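# Stack four empty cartons in two crossed layers

## Task

At the centre of the table, build a two-layer stack from the four empty cartons: a bottom pair lying next to each other and resting entirely on the tabletop, then a top pair laid crosswise over that pair, with no carton squashed.

## Robot and tools

Setup: four i2rt Big YAM arms (arm1 to arm4), each with six arm joints and a five-finger right hand. All positions use one scene frame in metres, origin on the floor, +z up. Base feet (each foot's own +x is its forward): arm1 at (0.612, -0.600, 0.914), arm2 at (0.533, 0.621, 1.006), arm3 at (-0.625, 0.590, 0.925), arm4 at (-0.624, -0.570, 0.948), with the quaternions listed in the session. So the arms sit at the four corners around the table. Reach is roughly 1.07 m from the joint1 axis.

Hand geometry: the printed 'hand' is a point 0.045 m ahead of the palm. Its local +z runs along straightened fingers, +y leaves the palm face, +x crosses the palm away from the thumb. Straight fingers extend about 0.06-0.07 m past the point. A bracket on the little-finger side of the wrist sticks out and can bump things. The wrist camera is on that side; with joint6 near -1.3 its image is upright. With joints 1, 5, 6 at zero and the hand level and forward, the palm faces down, thumb on the left.

Tool move: optional keys arm1..arm4 and cameras. Each arm's part may contain:
- joints: an object of absolute targets by name. joint1_rad (-2.879..2.879, base yaw, positive counter-clockwise from above), joint2_rad (0..3.141, shoulder), joint3_rad (0..3.019, elbow), joint4_rad (-1.692..1.57, hand pitch, positive tips fingers up), joint5_rad (-1.57..1.57, sideways swing, positive to the arm's right), joint6_rad (-2.094..2.094, roll, positive clockwise seen from behind). Radians, absolute, not offsets. Hand keys hand_little, hand_ring, hand_middle, hand_index, hand_thumb_bend, hand_thumb_turn each run -1 (closed) to +1 (open); for thumb_turn, -1 puts the thumb opposite the fingers and +1 beside the palm. hand_force_limit (-1..1) sets the stopping force, roughly 0 to 10 N (15 N for thumb motors); hand_speed (-0.96..1) sets finger speed, near zero at -1, full at +0.48 and above. Both are settings only; they start nothing by themselves on a stopped motor.
- target: one list of seven numbers [x, y, z, qw, qx, qy, qz], an absolute hand pose in the scene frame (metres plus a wxyz quaternion), in the same form as the printed 'hand' line. The hand travels in a straight line from hand_target toward it. When target is used, joints may only carry the hand_ keys, else the call is rejected.
- speed: top hand speed in m/s, 0.002 to 4.3, default 0.25 (rotation capped at twice that in rad/s).
- min_time_s: 0.1 to 8 s, the shortest duration for that arm's joint motions.
All arms in one action start together; hand paths end together, within 10 s; no action exceeds 15 s. Paths ignore obstacles and other arms. Fast or stretched arms overshoot, up to about 30 degrees. Joint moves each run at their own pace, so the hand can sweep widely. cameras: a list from arm1_cam_wrist, arm2_cam_wrist, arm3_cam_wrist, arm4_cam_wrist, cam_a, cam_b, cam_near_a, cam_near_b, or ["all"]; [] means none. A move with no action returns full state and all images.

Tool wait: seconds 0 to 10, plus optional cameras; commands nothing new. Tool zoom_image: camera name and region [x0, y0, x1, y1] in pixels of that camera's latest image (top-left origin, at most 504 by 504). Tool show_instructions: displays the reference page. Tool finished_scene: ends the scene permanently; the stack must stay put without help.

Reading results: 'move' lists arms given motion; 'as last shown' marks untouched arms whose status lines say 'not commanded'. 'pictures' gives image order. 'hand' is the measured hand pose (less exact at long reach); 'hand_target' is the pose the held joint targets imply. 'done' means within 1 cm and 2 degrees; 'off_target' means resting away, possibly still pushing. 'time_out' is a stop: joints keep a nearer target, shown in 'on_its_own'. 'joint command not followed' or 'pose unreachable' means a safety check withheld motion; 'not_followed' means it ended withheld and a target was dropped. Joint velocities read 'within noise' at rest. Joint torques are in joint order, noisy and offset; numbers 3 and 4 wrap at ±28 N m. hand_stopped_by gives six words (little, ring, middle, index, thumb_bend, thumb_turn): moving, target, force, stalled, fault. The *_load_n lines give each finger motor's load in N at the fingertip, positive when pushed open; a load falling near 0 signals a lost grip. MOTOR HOT warns of heating; OVER-TEMPERATURE FAULT means that arm went limp for 30-60 s; resend keys marked limit_stop_at_motor_heat.

Gripping: a finger motor only starts when its target changes by at least 0.002. It stops at target or when load hits the force limit, then locks. To tighten, raise the limit and send a more-closed target; to release, send a more-open one. Cartons are empty and crushable: close slowly (hand_speed -0.94 or lower) with a low force limit. At start the force limit is 0 and hand_speed -0.8.

Cautions: never let two robots press each other hard, and never close a hand on another robot's fingers; the safety check may react late and lets hands and wrist cameras meet. Arms keep pushing after contact, so avoid driving into the table or cartons. Do not drop cartons, release them while moving, slam or knock anything out of the work area. Loose objects may get brief outside nudges. If a move or wait is refused or stopped, the remaining calls in that reply are skipped. The scene keeps running while you think, holding the last command; stretched or loaded arms heat up meanwhile.

Each tool is called after ">>>" as name(argument=value, ...), one argument or row to a line, values as JSON.

Reference images:

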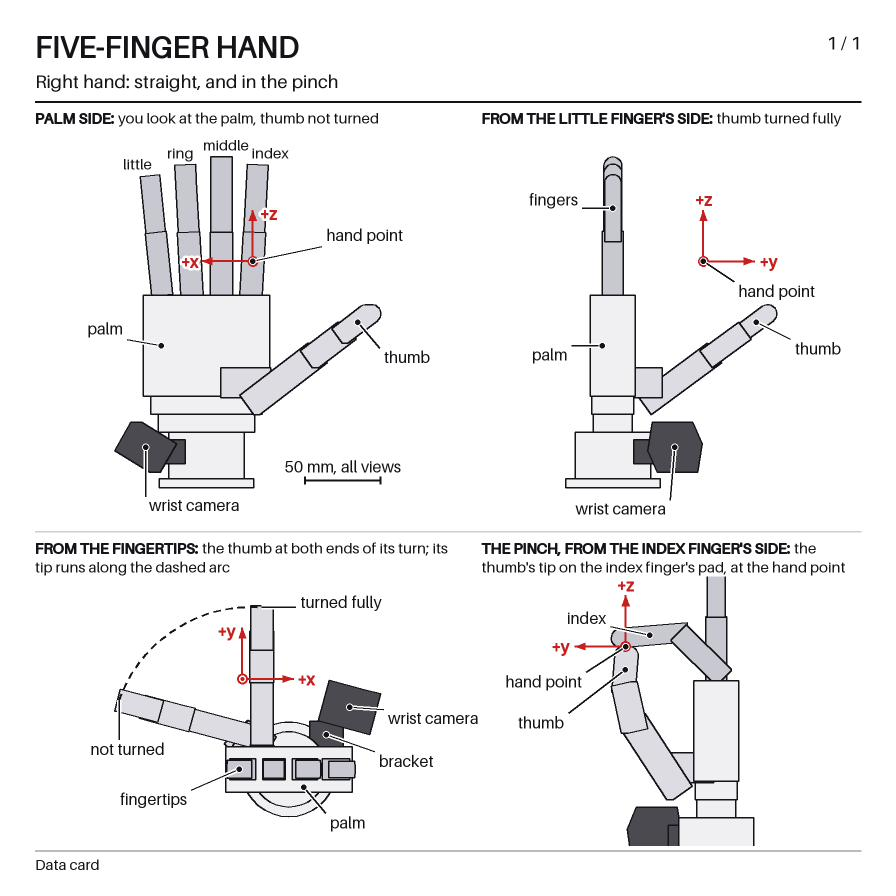

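## Session

>>> move(
)

Scene clock: 0.00 s.
Joint torques (N m): no reading
Heat: arm1: hottest joint2_rad 29 °C; arm2: hottest joint1_rad 32 °C; arm3: hottest joint1_rad 29 °C; arm4: hottest joint2_rad 28 °C.
Joint velocities: within noise
arm1.joint_positions: joint1_rad=-0.290 joint2_rad=+0.614 joint3_rad=+1.327 joint4_rad=-1.441 joint5_rad=-0.269 joint6_rad=-1.413 hand_little=+1.000 hand_ring=+1.000 hand_middle=+1.000 hand_index=+1.000 hand_thumb_turn=+1.000 hand_thumb_bend=+1.000 hand_force_limit=+0.000 hand_speed=-0.800
arm1.joint_status: not commanded
arm1.hand_stopped_by: target,target,target,target,target,target
arm1.little_load_n: 0.0
arm1.ring_load_n: 0.0
arm1.middle_load_n: 0.0
arm1.index_load_n: 0.0
arm1.thumb_bend_load_n: 0.0
arm1.thumb_turn_load_n: 0.0
arm1.hand: x=+0.5291 y=-0.3954 z=+1.3542 quat_wxyz=(-0.413, +0.516, +0.745, +0.089) (m; scene frame)
arm1.hand_target: x=+0.5292 y=-0.3954 z=+1.3628 quat_wxyz=(-0.421, +0.513, +0.742, +0.094) (m; scene frame)
arm1.hand_status: not commanded
arm2.joint_positions: joint1_rad=-0.132 joint2_rad=+0.635 joint3_rad=+1.423 joint4_rad=-1.279 joint5_rad=-0.158 joint6_rad=-1.290 hand_little=+1.000 hand_ring=+1.000 hand_middle=+1.000 hand_index=+1.000 hand_thumb_turn=+1.000 hand_thumb_bend=+1.000 hand_force_limit=+0.000 hand_speed=-0.800
arm2.joint_status: not commanded
arm2.hand_stopped_by: target,target,target,target,target,target
arm2.little_load_n: 0.0
arm2.ring_load_n: 0.0
arm2.middle_load_n: 0.0
arm2.index_load_n: 0.0
arm2.thumb_bend_load_n: 0.0
arm2.thumb_turn_load_n: 0.0
arm2.hand: x=+0.3313 y=+0.4819 z=+1.5179 quat_wxyz=(+0.425, +0.208, -0.829, +0.296) (m; scene frame)
arm2.hand_target: x=+0.3325 y=+0.4829 z=+1.5254 quat_wxyz=(+0.432, +0.208, -0.825, +0.299) (m; scene frame)
arm2.hand_status: not commanded
arm3.joint_positions: joint1_rad=-0.235 joint2_rad=+0.644 joint3_rad=+1.409 joint4_rad=-1.262 joint5_rad=-0.051 joint6_rad=-1.294 hand_little=+1.000 hand_ring=+1.000 hand_middle=+1.000 hand_index=+1.000 hand_thumb_turn=+1.000 hand_thumb_bend=+1.000 hand_force_limit=+0.000 hand_speed=-0.800
arm3.joint_status: not commanded
arm3.hand_stopped_by: target,target,target,target,target,target
arm3.little_load_n: 0.0
arm3.ring_load_n: 0.0
arm3.middle_load_n: 0.0
arm3.index_load_n: 0.0
arm3.thumb_bend_load_n: 0.0
arm3.thumb_turn_load_n: 0.0
arm3.hand: x=-0.5095 y=+0.3656 z=+1.4331 quat_wxyz=(+0.135, +0.716, -0.472, +0.496) (m; scene frame)
arm3.hand_target: x=-0.5101 y=+0.3660 z=+1.4444 quat_wxyz=(+0.138, +0.711, -0.468, +0.507) (m; scene frame)
arm3.hand_status: not commanded
arm4.joint_positions: joint1_rad=+0.397 joint2_rad=+0.536 joint3_rad=+1.345 joint4_rad=-1.395 joint5_rad=-0.148 joint6_rad=-1.370 hand_little=+1.000 hand_ring=+1.000 hand_middle=+1.000 hand_index=+1.000 hand_thumb_turn=+1.000 hand_thumb_bend=+1.000 hand_force_limit=+0.000 hand_speed=-0.800
arm4.joint_status: not commanded
arm4.hand_stopped_by: target,target,target,target,target,target
arm4.little_load_n: 0.0
arm4.ring_load_n: 0.0
arm4.middle_load_n: 0.0
arm4.index_load_n: 0.0
arm4.thumb_bend_load_n: 0.0
arm4.thumb_turn_load_n: 0.0
arm4.hand: x=-0.5282 y=-0.3928 z=+1.4196 quat_wxyz=(-0.359, +0.751, +0.457, +0.313) (m; scene frame)
arm4.hand_target: x=-0.5283 y=-0.3932 z=+1.4312 quat_wxyz=(-0.367, +0.745, +0.454, +0.322) (m; scene frame)
arm4.hand_status: not commanded
pictures: arm1_cam_wrist, arm2_cam_wrist, arm3_cam_wrist, arm4_cam_wrist, cam_a, cam_b, cam_near_a, cam_near_b
Images, in order (width x height): arm1_cam_wrist 896x504, arm2_cam_wrist 896x504, arm3_cam_wrist 896x504, arm4_cam_wrist 896x504, cam_a 896x504, cam_b 896x504, cam_near_a 896x504, cam_near_b 896x504.

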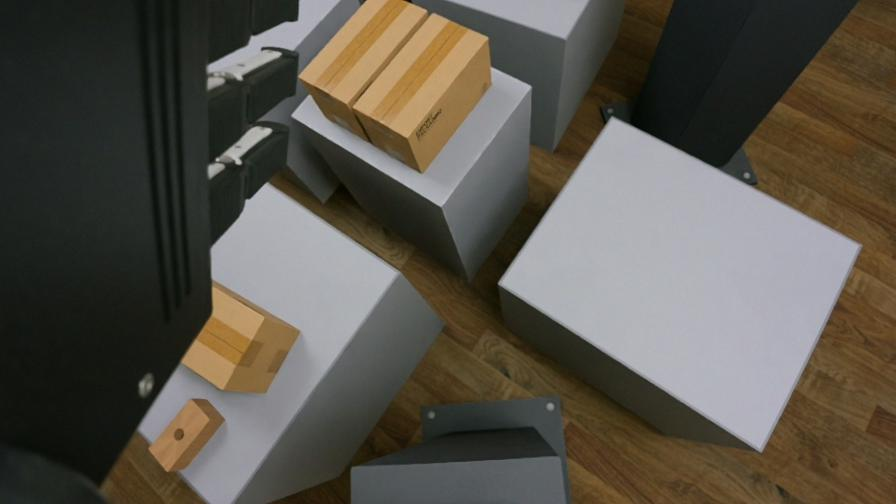

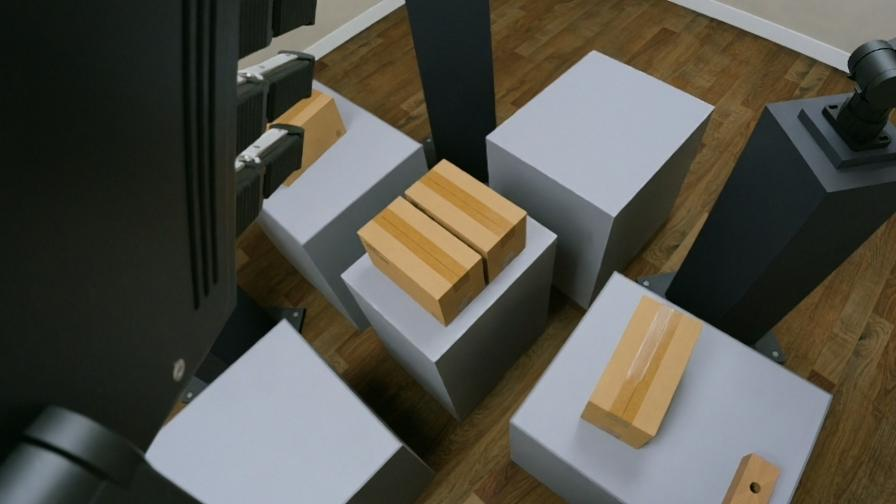

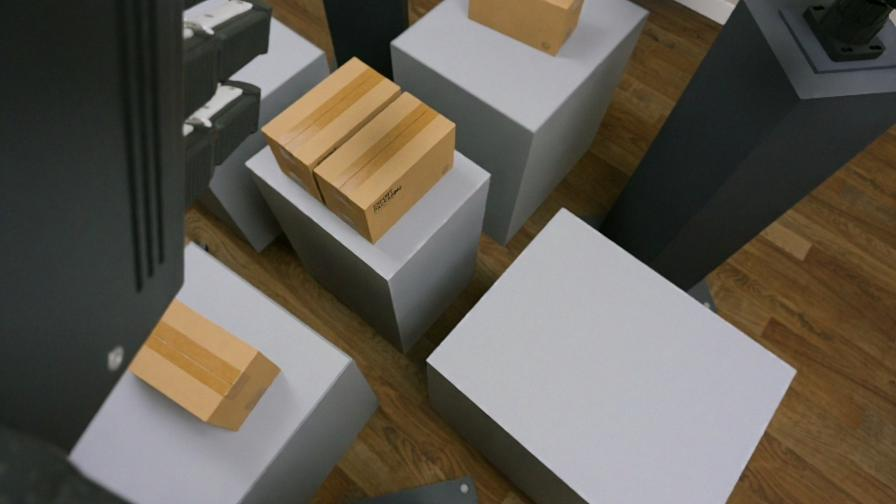

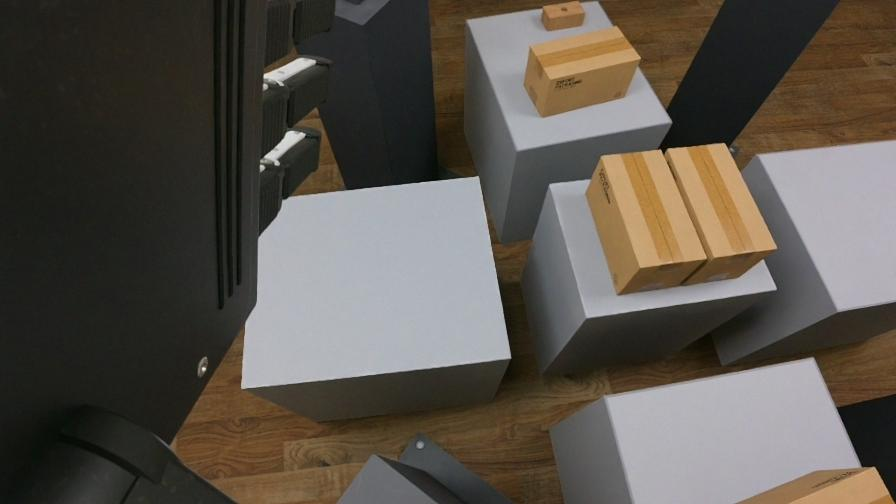

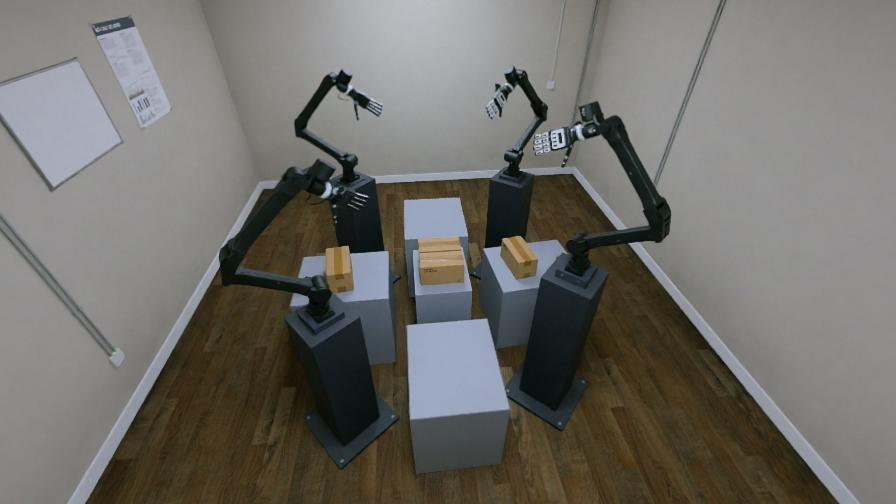

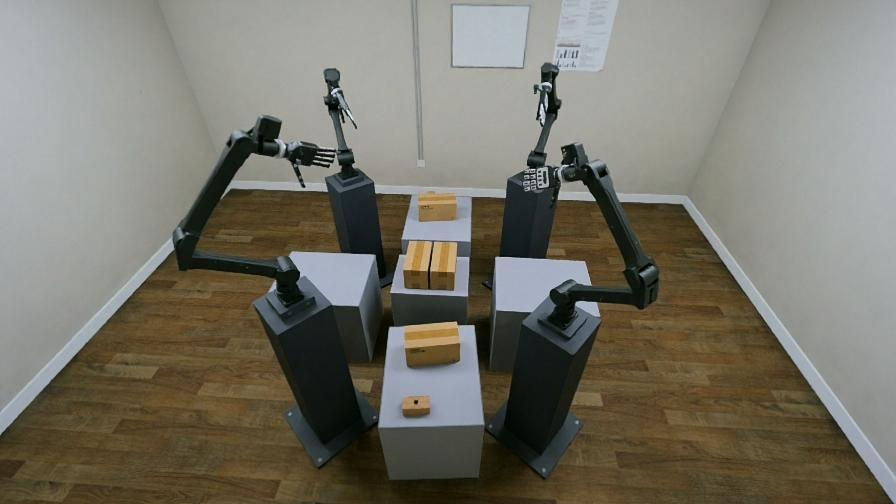

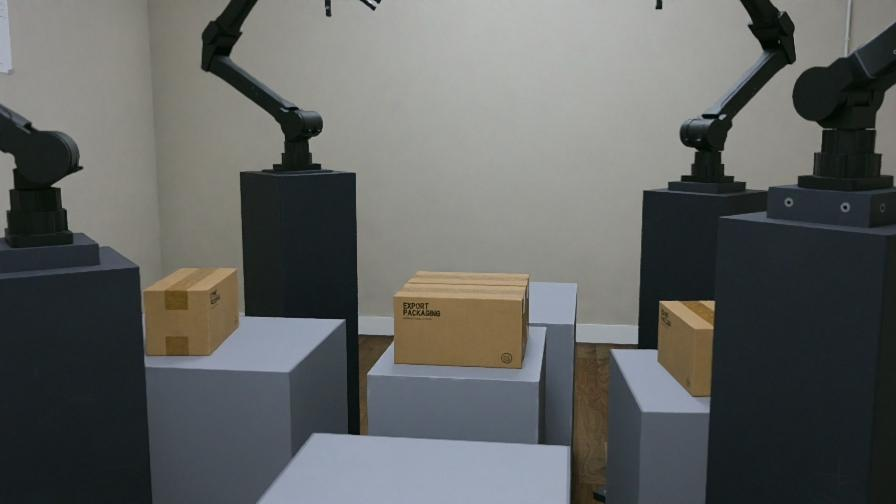

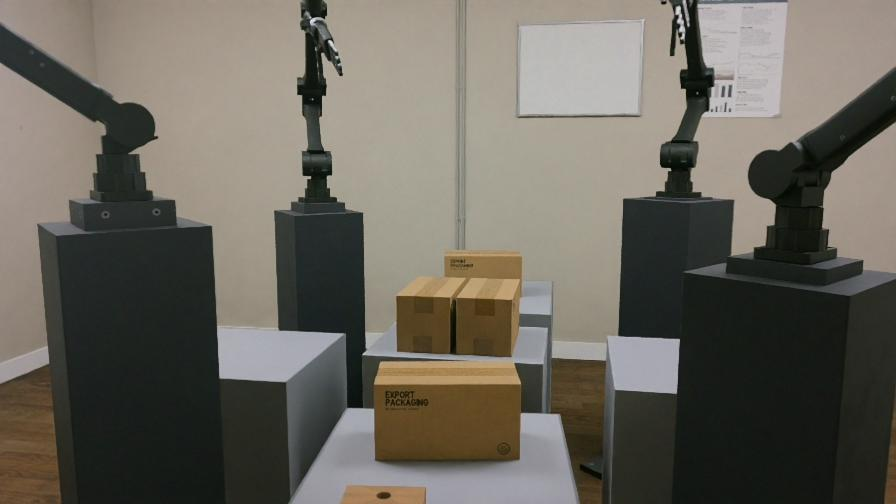

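>>> zoom_image(
  camera="cam_a",
  region=[200, 140, 700, 480],
)

>>> zoom_image(
  camera="cam_b",
  region=[200, 140, 700, 480],
)

>>> zoom_image(
  camera="cam_near_b",
  region=[250, 220, 700, 504],
)

>>> zoom_image(
  camera="cam_near_a",
  region=[100, 200, 604, 504],
)

Scaled by 1.008.

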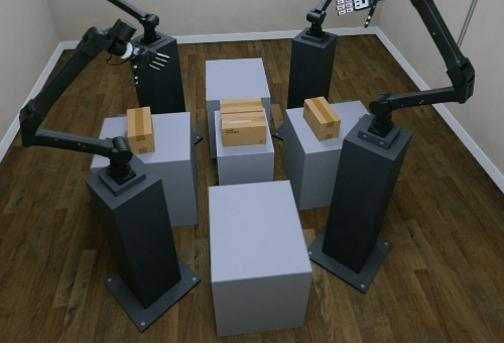

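Scaled by 1.008.

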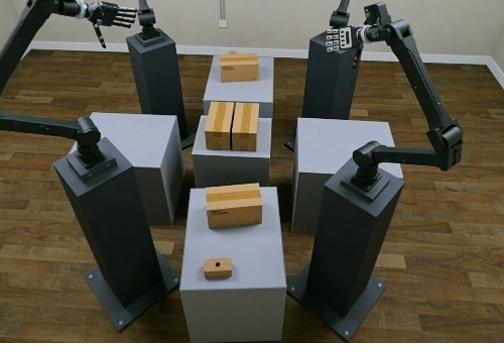

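Scaled by 1.120.

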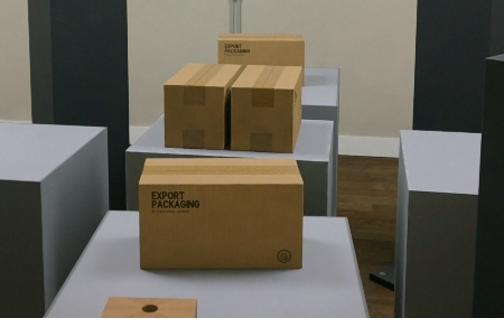

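Scaled by 1.000.

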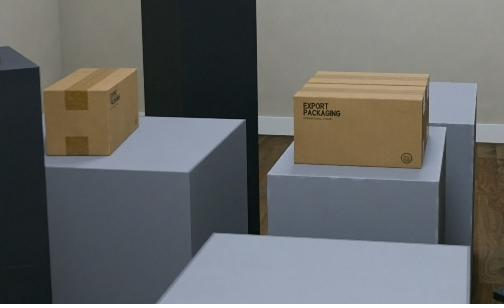

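>>> zoom_image(
  camera="arm1_cam_wrist",
  region=[130, 230, 430, 504],
)

>>> zoom_image(
  camera="arm2_cam_wrist",
  region=[500, 250, 850, 504],
)

>>> zoom_image(
  camera="arm3_cam_wrist",
  region=[60, 230, 400, 504],
)

>>> zoom_image(
  camera="cam_near_b",
  region=[340, 230, 600, 490],
)

>>> zoom_image(
  camera="cam_a",
  region=[280, 220, 590, 380],
)

>>> zoom_image(
  camera="cam_b",
  region=[360, 180, 500, 430],
)

Scaled by 1.680.

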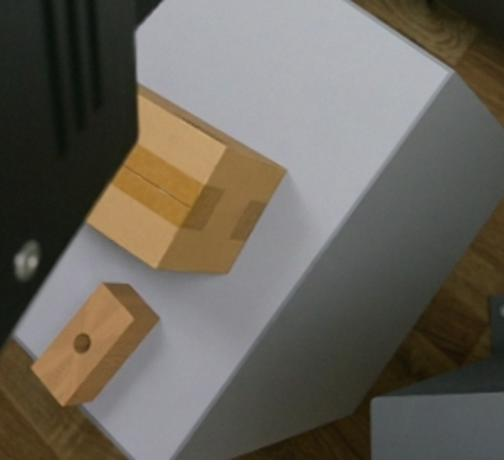

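Scaled by 1.440.

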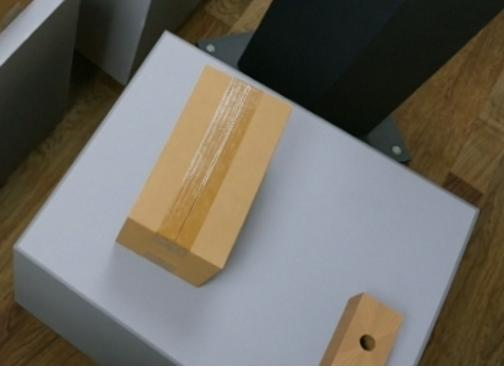

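Scaled by 1.482.

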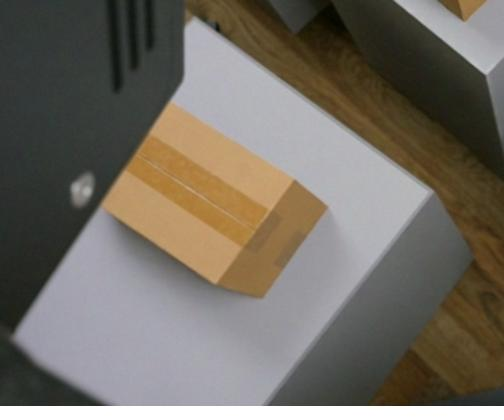

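Scaled by 1.938.

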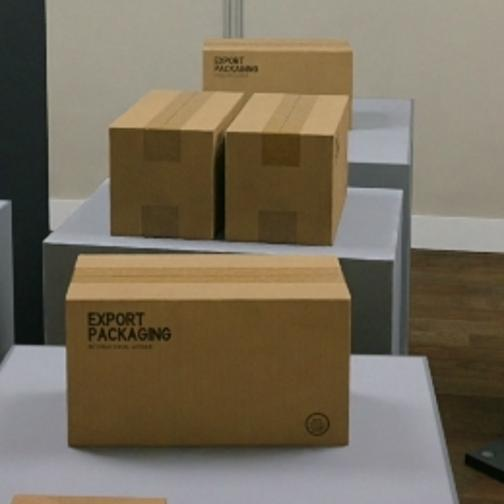

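Scaled by 1.626.

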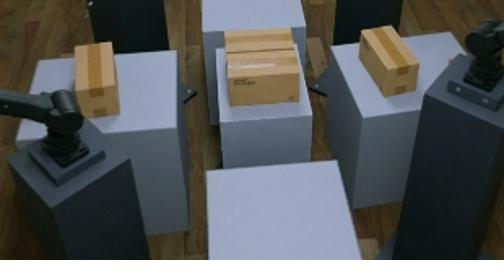

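Scaled by 2.016.

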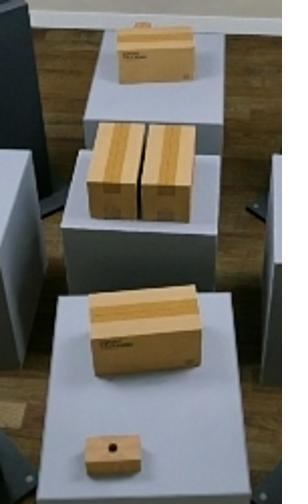

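>>> move(
  arm1={"target": [0.32, -0.61, 0.95, 0, 0.6428, 0.766, 0], "speed": 0.3, "joints": {"hand_little": -1, "hand_ring": -1, "hand_middle": -1, "hand_index": -1, "hand_speed": -0.5}},
  arm2={"target": [0.3, 0.58, 0.95, 0, 0.6428, 0.766, 0], "speed": 0.3, "joints": {"hand_little": -1, "hand_ring": -1, "hand_middle": -1, "hand_index": -1, "hand_speed": -0.5}},
  arm3={"target": [-0.34, 0.53, 0.95, 0, 0.766, -0.6428, 0], "speed": 0.3, "joints": {"hand_little": -1, "hand_ring": -1, "hand_middle": -1, "hand_index": -1, "hand_speed": -0.5}},
  arm4={"target": [-0.26, -0.66, 0.95, 0, 0.766, -0.6428, 0], "speed": 0.3, "joints": {"hand_little": -1, "hand_ring": -1, "hand_middle": -1, "hand_index": -1, "hand_speed": -0.5}},
  cameras=["all"],
)

Scene clock: 380.03 s.
Joint torques (N m): arm1=[0.5 -8 6.78 0.32 0.05 0.13] | arm2=[0.26 -7.36 6.52 0.8 0.01 0.09] | arm3=[0.91 -8.76 5.94 0.76 -0.16 0.14] | arm4=[-0.79 -9.05 9.21 0.09 0.11 0.16]
Heat: arm1: hottest joint3_rad 35 °C; arm2: hottest joint3_rad 40 °C; arm3: hottest joint3_rad 31 °C; arm4: hottest joint3_rad 35 °C.
move: arm1 off_target; arm2 done; arm3 done; arm4 off_target
Joint velocities: within noise
arm1.joint_positions: joint1_rad=+0.851 joint2_rad=+1.434 joint3_rad=+0.836 joint4_rad=-0.996 joint5_rad=+0.004 joint6_rad=-0.212 hand_little=-1.000 hand_ring=-1.000 hand_middle=-1.000 hand_index=-1.000 hand_thumb_turn=+1.000 hand_thumb_bend=+1.000 hand_force_limit=+0.000 hand_speed=-0.500
arm1.joint_status: all done
arm1.hand_stopped_by: target,target,target,target,target,target
arm1.little_load_n: 0.0
arm1.ring_load_n: 0.0
arm1.middle_load_n: 0.0
arm1.index_load_n: 0.0
arm1.thumb_bend_load_n: 0.0
arm1.thumb_turn_load_n: 0.0
arm1.hand: x=+0.3304 y=-0.6063 z=+0.9476 quat_wxyz=(+0.008, +0.641, +0.767, +0.007)
arm1.hand_target: x=+0.3202 y=-0.6099 z=+0.9501 quat_wxyz=(+0.000, +0.643, +0.766, +0.000)
arm1.hand_status: off_target (0.011 m and 1.3 deg from the pose sent, 0.503 m and 51.0 deg at the start)
arm2.joint_positions: joint1_rad=-0.729 joint2_rad=+1.501 joint3_rad=+0.585 joint4_rad=-0.671 joint5_rad=+0.003 joint6_rad=-0.112 hand_little=-1.000 hand_ring=-1.000 hand_middle=-1.000 hand_index=-1.000 hand_thumb_turn=+1.000 hand_thumb_bend=+1.000 hand_force_limit=+0.000 hand_speed=-0.500
arm2.joint_status: all done
arm2.hand_stopped_by: target,target,target,target,target,target
arm2.little_load_n: 0.0
arm2.ring_load_n: 0.0
arm2.middle_load_n: 0.0
arm2.index_load_n: 0.0
arm2.thumb_bend_load_n: 0.0
arm2.thumb_turn_load_n: 0.0
arm2.hand: x=+0.3070 y=+0.5797 z=+0.9500 quat_wxyz=(-0.004, -0.636, -0.772, -0.005)
arm2.hand_target: x=+0.3000 y=+0.5800 z=+0.9501 quat_wxyz=(+0.000, -0.643, -0.766, +0.000)
arm2.hand_status: done (0.007 m and 1.2 deg from the pose sent, 0.577 m and 119.8 deg at the start)
arm3.joint_positions: joint1_rad=+0.448 joint2_rad=+1.479 joint3_rad=+0.836 joint4_rad=-0.962 joint5_rad=+0.009 joint6_rad=-0.406 hand_little=-1.000 hand_ring=-1.000 hand_middle=-1.000 hand_index=-1.000 hand_thumb_turn=+1.000 hand_thumb_bend=+1.000 hand_force_limit=+0.000 hand_speed=-0.500
arm3.joint_status: all done
arm3.hand_stopped_by: target,target,target,target,target,target
arm3.little_load_n: 0.0
arm3.ring_load_n: 0.0
arm3.middle_load_n: 0.0
arm3.index_load_n: 0.0
arm3.thumb_bend_load_n: -0.5
arm3.thumb_turn_load_n: 0.0
arm3.hand: x=-0.3481 y=+0.5283 z=+0.9477 quat_wxyz=(+0.006, +0.767, -0.642, -0.009)
arm3.hand_target: x=-0.3402 y=+0.5301 z=+0.9500 quat_wxyz=(+0.000, +0.766, -0.643, +0.000)
arm3.hand_status: done (0.009 m and 1.3 deg from the pose sent, 0.538 m and 63.2 deg at the start)
arm4.joint_positions: joint1_rad=-1.066 joint2_rad=+1.683 joint3_rad=+1.003 joint4_rad=-0.937 joint5_rad=-0.002 joint6_rad=-0.431 hand_little=-1.000 hand_ring=-1.000 hand_middle=-1.000 hand_index=-1.000 hand_thumb_turn=+1.000 hand_thumb_bend=+1.000 hand_force_limit=+0.000 hand_speed=-0.500
arm4.joint_status: all done
arm4.hand_stopped_by: target,target,target,target,target,target
arm4.little_load_n: 0.0
arm4.ring_load_n: 0.0
arm4.middle_load_n: 0.0
arm4.index_load_n: 0.0
arm4.thumb_bend_load_n: -0.5
arm4.thumb_turn_load_n: 0.0
arm4.hand: x=-0.2845 y=-0.6522 z=+0.9392 quat_wxyz=(+0.011, +0.770, -0.638, -0.025)
arm4.hand_target: x=-0.2608 y=-0.6599 z=+0.9506 quat_wxyz=(+0.000, +0.766, -0.643, +0.000)
arm4.hand_status: off_target (0.028 m and 3.2 deg from the pose sent, 0.603 m and 147.2 deg at the start)
pictures: arm1_cam_wrist, arm2_cam_wrist, arm3_cam_wrist, arm4_cam_wrist, cam_a, cam_b, cam_near_a, cam_near_b
Images, in order (width x height): arm1_cam_wrist 896x504, arm2_cam_wrist 896x504, arm3_cam_wrist 896x504, arm4_cam_wrist 896x504, cam_a 896x504, cam_b 896x504, cam_near_a 896x504, cam_near_b 896x504.

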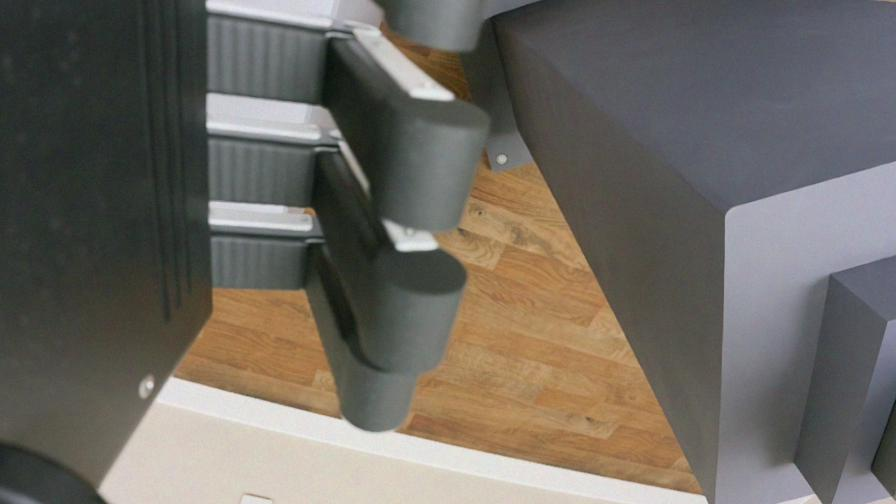

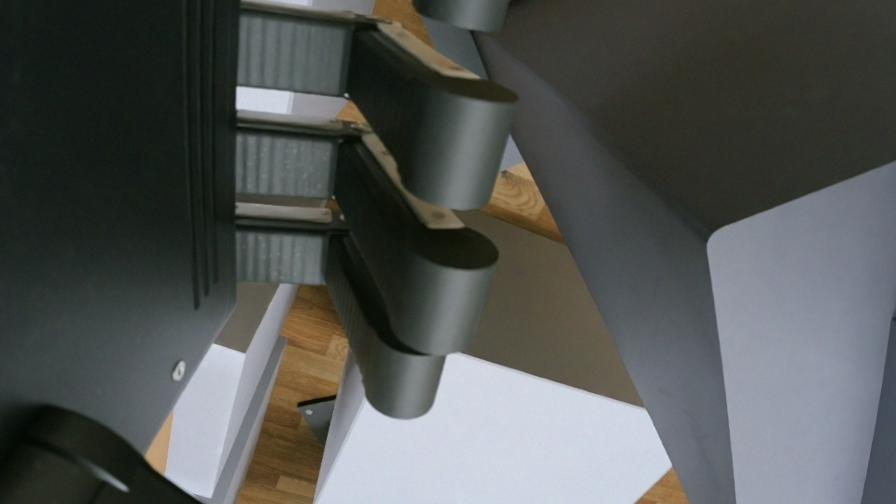

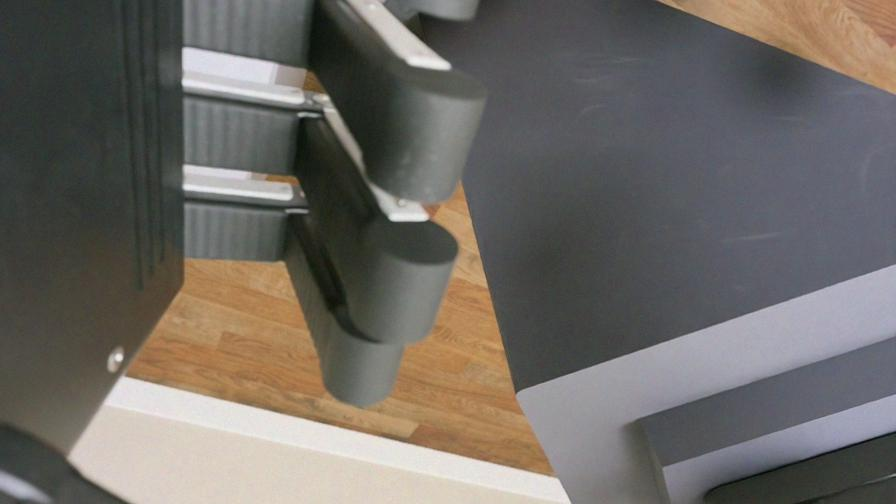

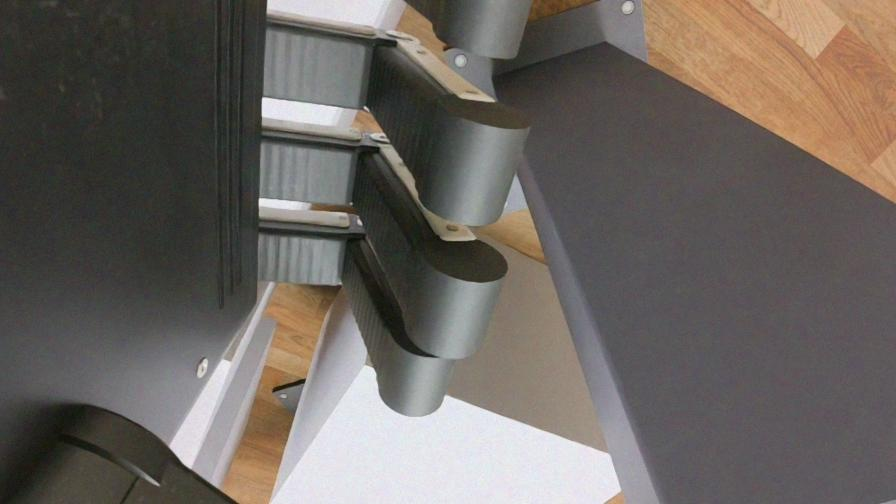

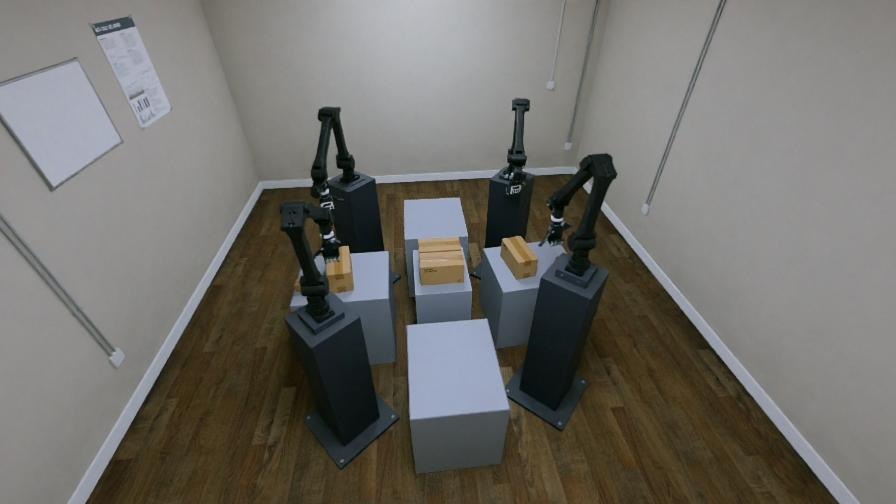

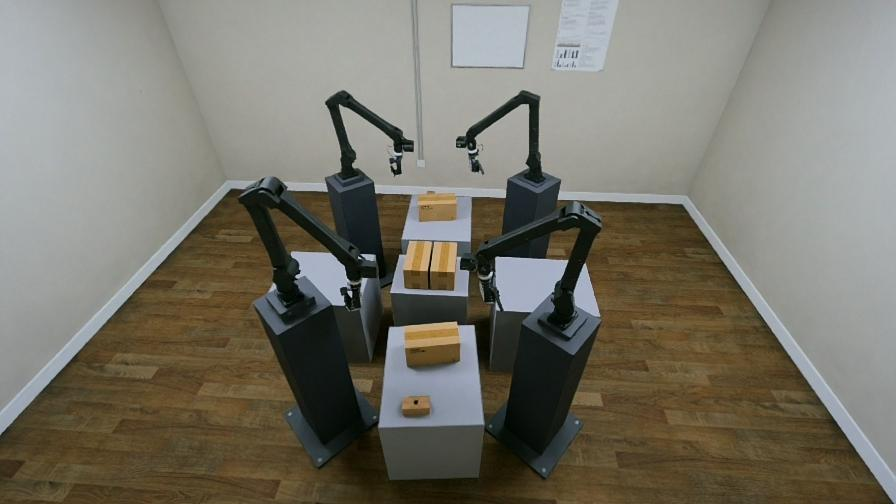

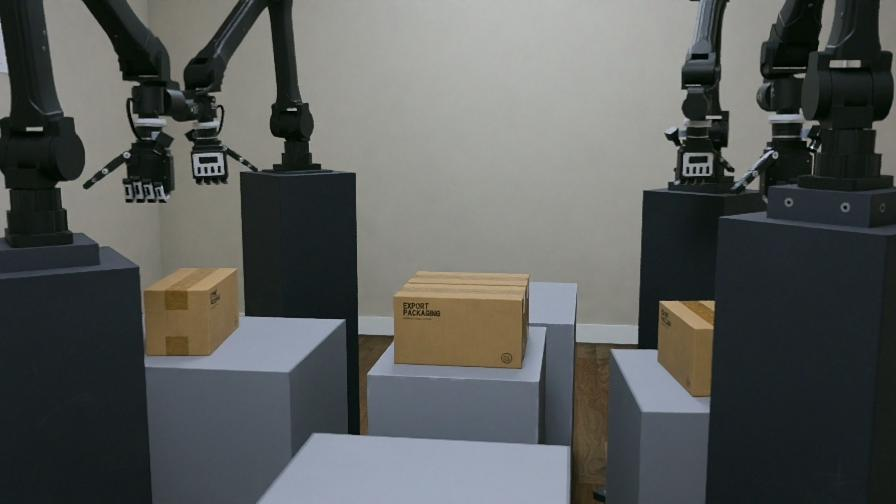

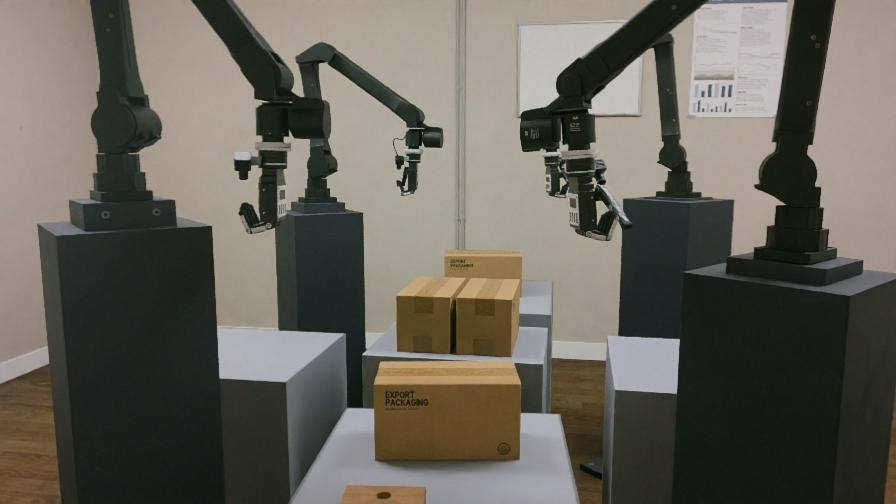

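>>> zoom_image(
  camera="cam_near_b",
  region=[220, 80, 660, 480],
)

>>> zoom_image(
  camera="cam_near_a",
  region=[80, 100, 300, 400],
)

>>> zoom_image(
  camera="cam_near_a",
  region=[620, 100, 896, 400],
)

Scaled by 1.145.

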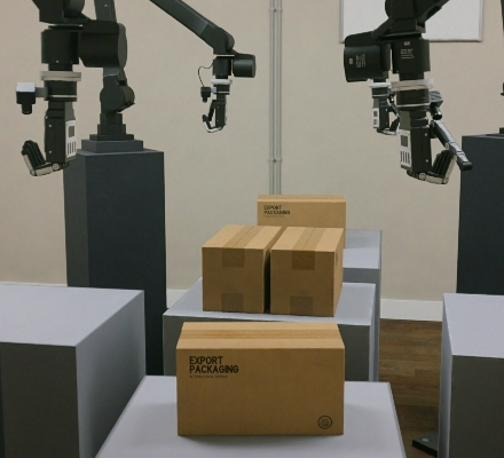

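Scaled by 1.680.

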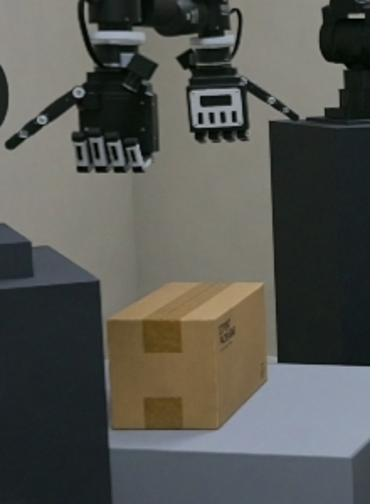

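Scaled by 1.680.

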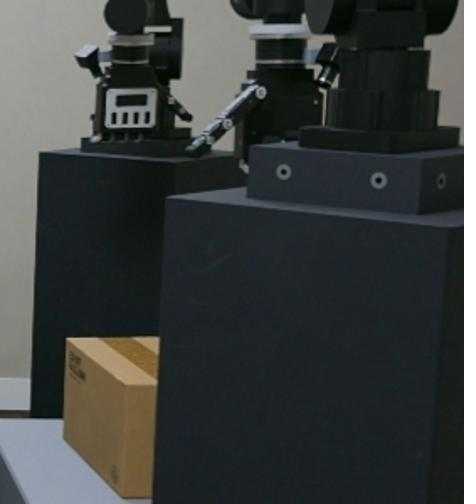

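>>> move(
  arm1={"target": [0.295, -0.621, 0.67, 0, 0.6626, 0.7490, 0], "speed": 0.2},
  arm2={"target": [0.21, 0.549, 0.67, 0, 0.6225, 0.7826, 0], "speed": 0.2},
  arm3={"target": [-0.337, 0.491, 0.67, 0, 0.7826, -0.6225, 0], "speed": 0.2},
  arm4={"target": [-0.235, -0.623, 0.67, 0, 0.7490, -0.6626, 0], "speed": 0.2},
  cameras=["cam_a", "cam_b", "cam_near_a", "cam_near_b"],
)

>>> zoom_image(
  camera="cam_near_b",
  region=[220, 100, 660, 500],
)

>>> zoom_image(
  camera="cam_near_a",
  region=[60, 150, 360, 450],
)

>>> zoom_image(
  camera="cam_a",
  region=[280, 160, 620, 360],
)

>>> zoom_image(
  camera="cam_b",
  region=[320, 160, 560, 420],
)

Scene clock: 452.77 s.
Joint torques (N m): arm1=[0.62 -12.16 1.96 0.34 0.05 0.15] | arm2=[1.61 -13.63 1.26 0.77 0.01 0.08] | arm3=[-0.03 -12.69 1.51 0.79 -0.07 -0.09] | arm4=[0.38 -12.04 4.04 0.44 0.11 0.2]
Heat: arm1: hottest joint3_rad 32 °C; arm2: hottest joint3_rad 35 °C; arm3: hottest joint3_rad 30 °C; arm4: hottest joint3_rad 37 °C.
move: arm1 done; arm2 done; arm3 done; arm4 off_target
Joint velocities: within noise
arm1.joint_positions: joint1_rad=+0.869 joint2_rad=+2.194 joint3_rad=+0.832 joint4_rad=-0.226 joint5_rad=+0.004 joint6_rad=-0.141 hand_little=-1.000 hand_ring=-1.000 hand_middle=-1.000 hand_index=-1.000 hand_thumb_turn=+1.000 hand_thumb_bend=+1.000 hand_force_limit=+0.000 hand_speed=-0.500
arm1.joint_status: not commanded
arm1.hand_stopped_by: target,target,target,target,target,target
arm1.little_load_n: 0.0
arm1.ring_load_n: 0.0
arm1.middle_load_n: 0.0
arm1.index_load_n: 0.0
arm1.thumb_bend_load_n: 0.0
arm1.thumb_turn_load_n: 0.0
arm1.hand: x=+0.3029 y=-0.6166 z=+0.6719 quat_wxyz=(+0.006, +0.662, +0.750, +0.006)
arm1.hand_target: x=+0.2950 y=-0.6210 z=+0.6702 quat_wxyz=(+0.000, +0.663, +0.749, +0.000)
arm1.hand_status: done (0.009 m and 0.9 deg from the pose sent, 0.280 m and 3.4 deg at the start)
arm2.joint_positions: joint1_rad=-0.677 joint2_rad=+2.459 joint3_rad=+0.981 joint4_rad=-0.090 joint5_rad=+0.003 joint6_rad=-0.094 hand_little=-1.000 hand_ring=-1.000 hand_middle=-1.000 hand_index=-1.000 hand_thumb_turn=+1.000 hand_thumb_bend=+1.000 hand_force_limit=+0.000 hand_speed=-0.500
arm2.joint_status: not commanded
arm2.hand_stopped_by: target,target,target,target,target,target
arm2.little_load_n: 0.0
arm2.ring_load_n: 0.5
arm2.middle_load_n: 0.0
arm2.index_load_n: 0.0
arm2.thumb_bend_load_n: 0.0
arm2.thumb_turn_load_n: 0.0
arm2.hand: x=+0.2062 y=+0.5530 z=+0.6754 quat_wxyz=(+0.003, -0.623, -0.782, +0.001)
arm2.hand_target: x=+0.2100 y=+0.5492 z=+0.6702 quat_wxyz=(+0.000, -0.623, -0.783, +0.000)
arm2.hand_status: done (0.008 m and 0.4 deg from the pose sent, 0.298 m and 2.2 deg at the start)
arm3.joint_positions: joint1_rad=+0.366 joint2_rad=+2.243 joint3_rad=+0.823 joint4_rad=-0.185 joint5_rad=+0.009 joint6_rad=-0.533 hand_little=-1.000 hand_ring=-1.000 hand_middle=-1.000 hand_index=-1.000 hand_thumb_turn=+1.000 hand_thumb_bend=+1.000 hand_force_limit=+0.000 hand_speed=-0.500
arm3.joint_status: not commanded
arm3.hand_stopped_by: target,target,target,target,target,target
arm3.little_load_n: 0.0
arm3.ring_load_n: 0.0
arm3.middle_load_n: 0.0
arm3.index_load_n: 0.5
arm3.thumb_bend_load_n: 0.0
arm3.thumb_turn_load_n: 0.0
arm3.hand: x=-0.3458 y=+0.4962 z=+0.6697 quat_wxyz=(+0.005, +0.781, -0.624, -0.010)
arm3.hand_target: x=-0.3371 y=+0.4909 z=+0.6701 quat_wxyz=(+0.000, +0.783, -0.623, +0.000)
arm3.hand_status: done (0.010 m and 1.3 deg from the pose sent, 0.280 m and 3.1 deg at the start)
arm4.joint_positions: joint1_rad=-0.995 joint2_rad=+2.341 joint3_rad=+1.079 joint4_rad=-0.337 joint5_rad=-0.002 joint6_rad=-0.295 hand_little=-1.000 hand_ring=-1.000 hand_middle=-1.000 hand_index=-1.000 hand_thumb_turn=+1.000 hand_thumb_bend=+1.000 hand_force_limit=+0.000 hand_speed=-0.500
arm4.joint_status: not commanded
arm4.hand_stopped_by: target,target,target,target,target,target
arm4.little_load_n: 0.0
arm4.ring_load_n: 0.0
arm4.middle_load_n: 0.0
arm4.index_load_n: 0.5
arm4.thumb_bend_load_n: 0.0
arm4.thumb_turn_load_n: 0.0
arm4.hand: x=-0.2536 y=-0.6229 z=+0.6695 quat_wxyz=(+0.009, +0.749, -0.663, -0.017)
arm4.hand_target: x=-0.2351 y=-0.6229 z=+0.6705 quat_wxyz=(+0.000, +0.749, -0.663, +0.000)
arm4.hand_status: off_target (0.019 m and 2.2 deg from the pose sent, 0.275 m and 4.9 deg at the start)
Images, in order (width x height): cam_a 896x504, cam_b 896x504, cam_near_a 896x504, cam_near_b 896x504.

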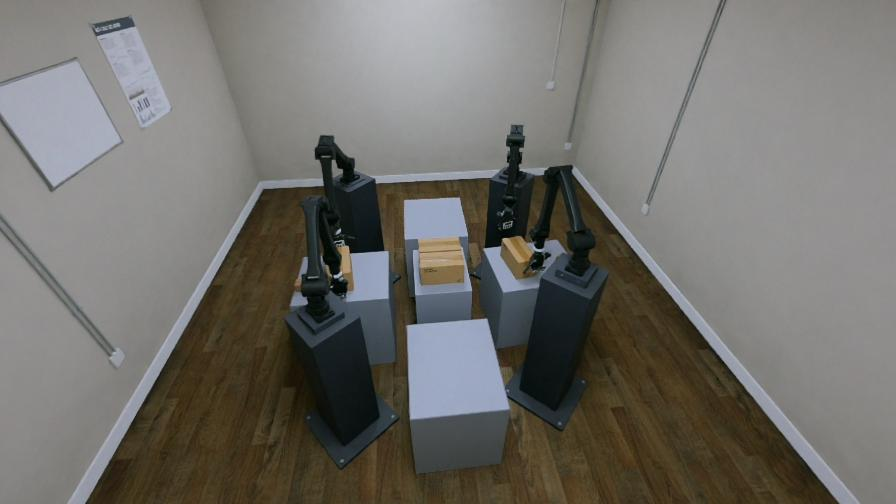

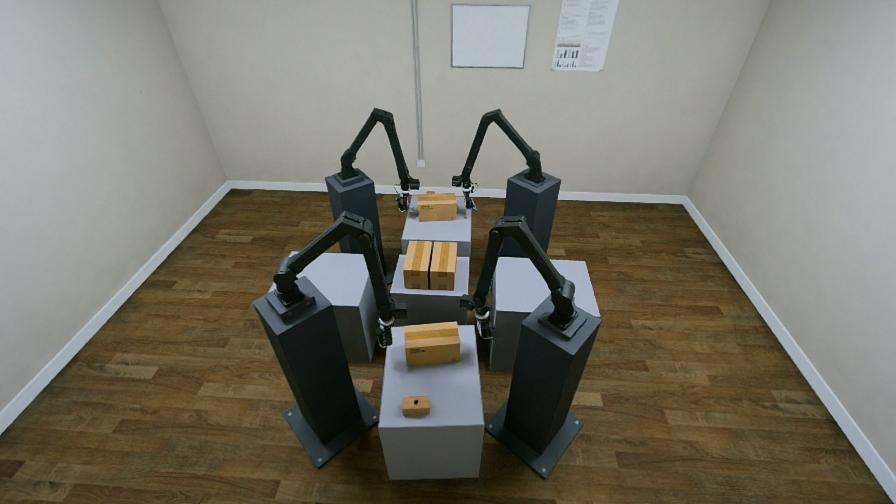

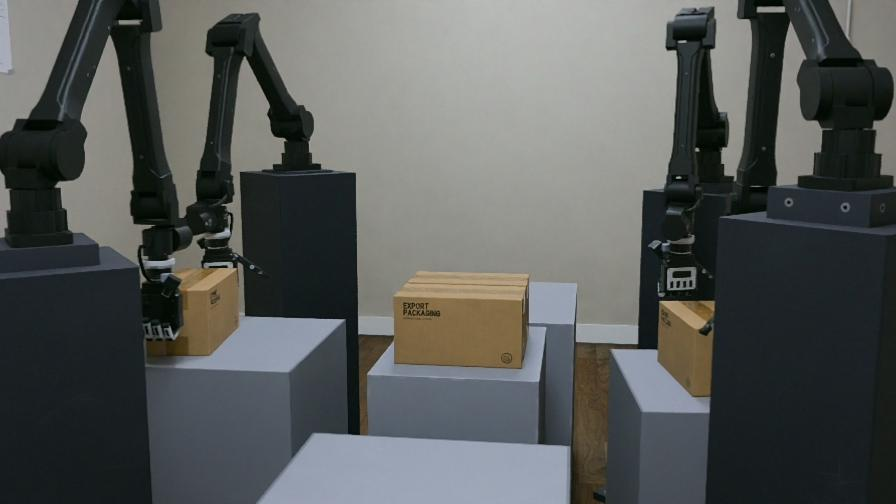

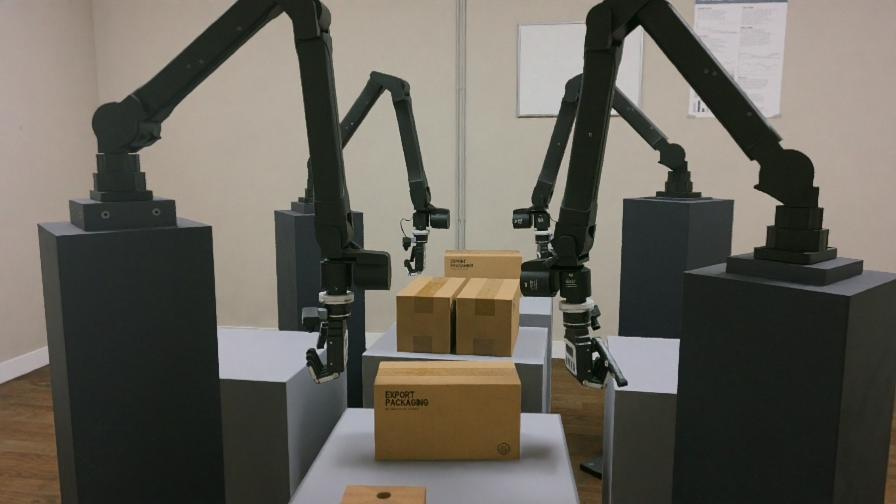

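Scaled by 1.145.

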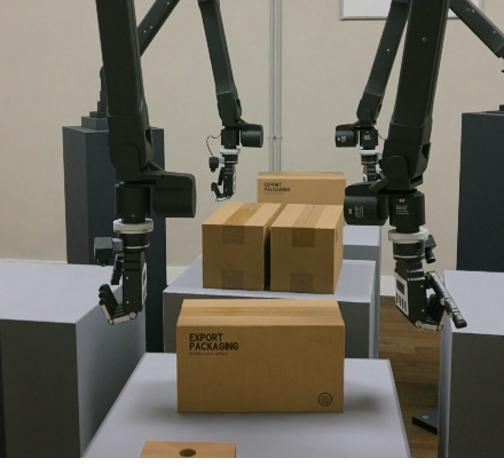

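Scaled by 1.680.

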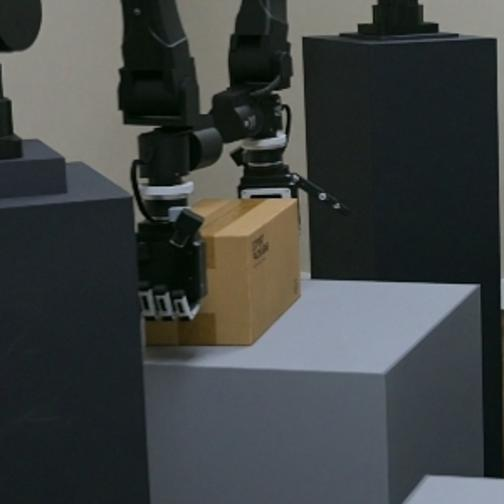

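Scaled by 1.482.

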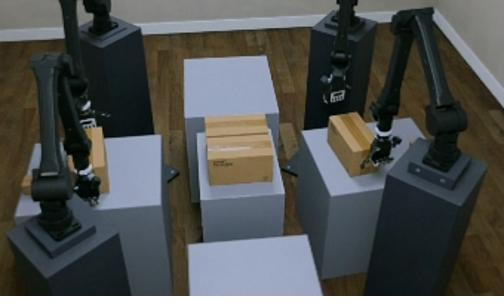

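Scaled by 1.938.

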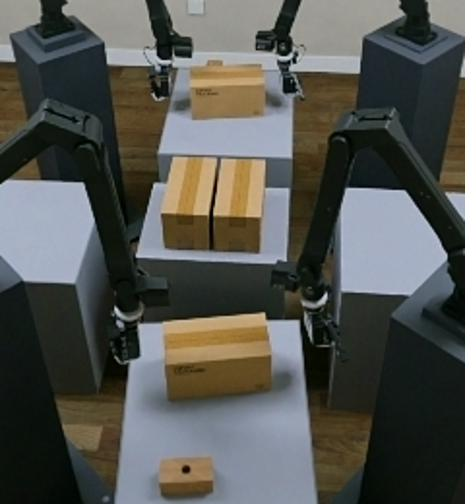

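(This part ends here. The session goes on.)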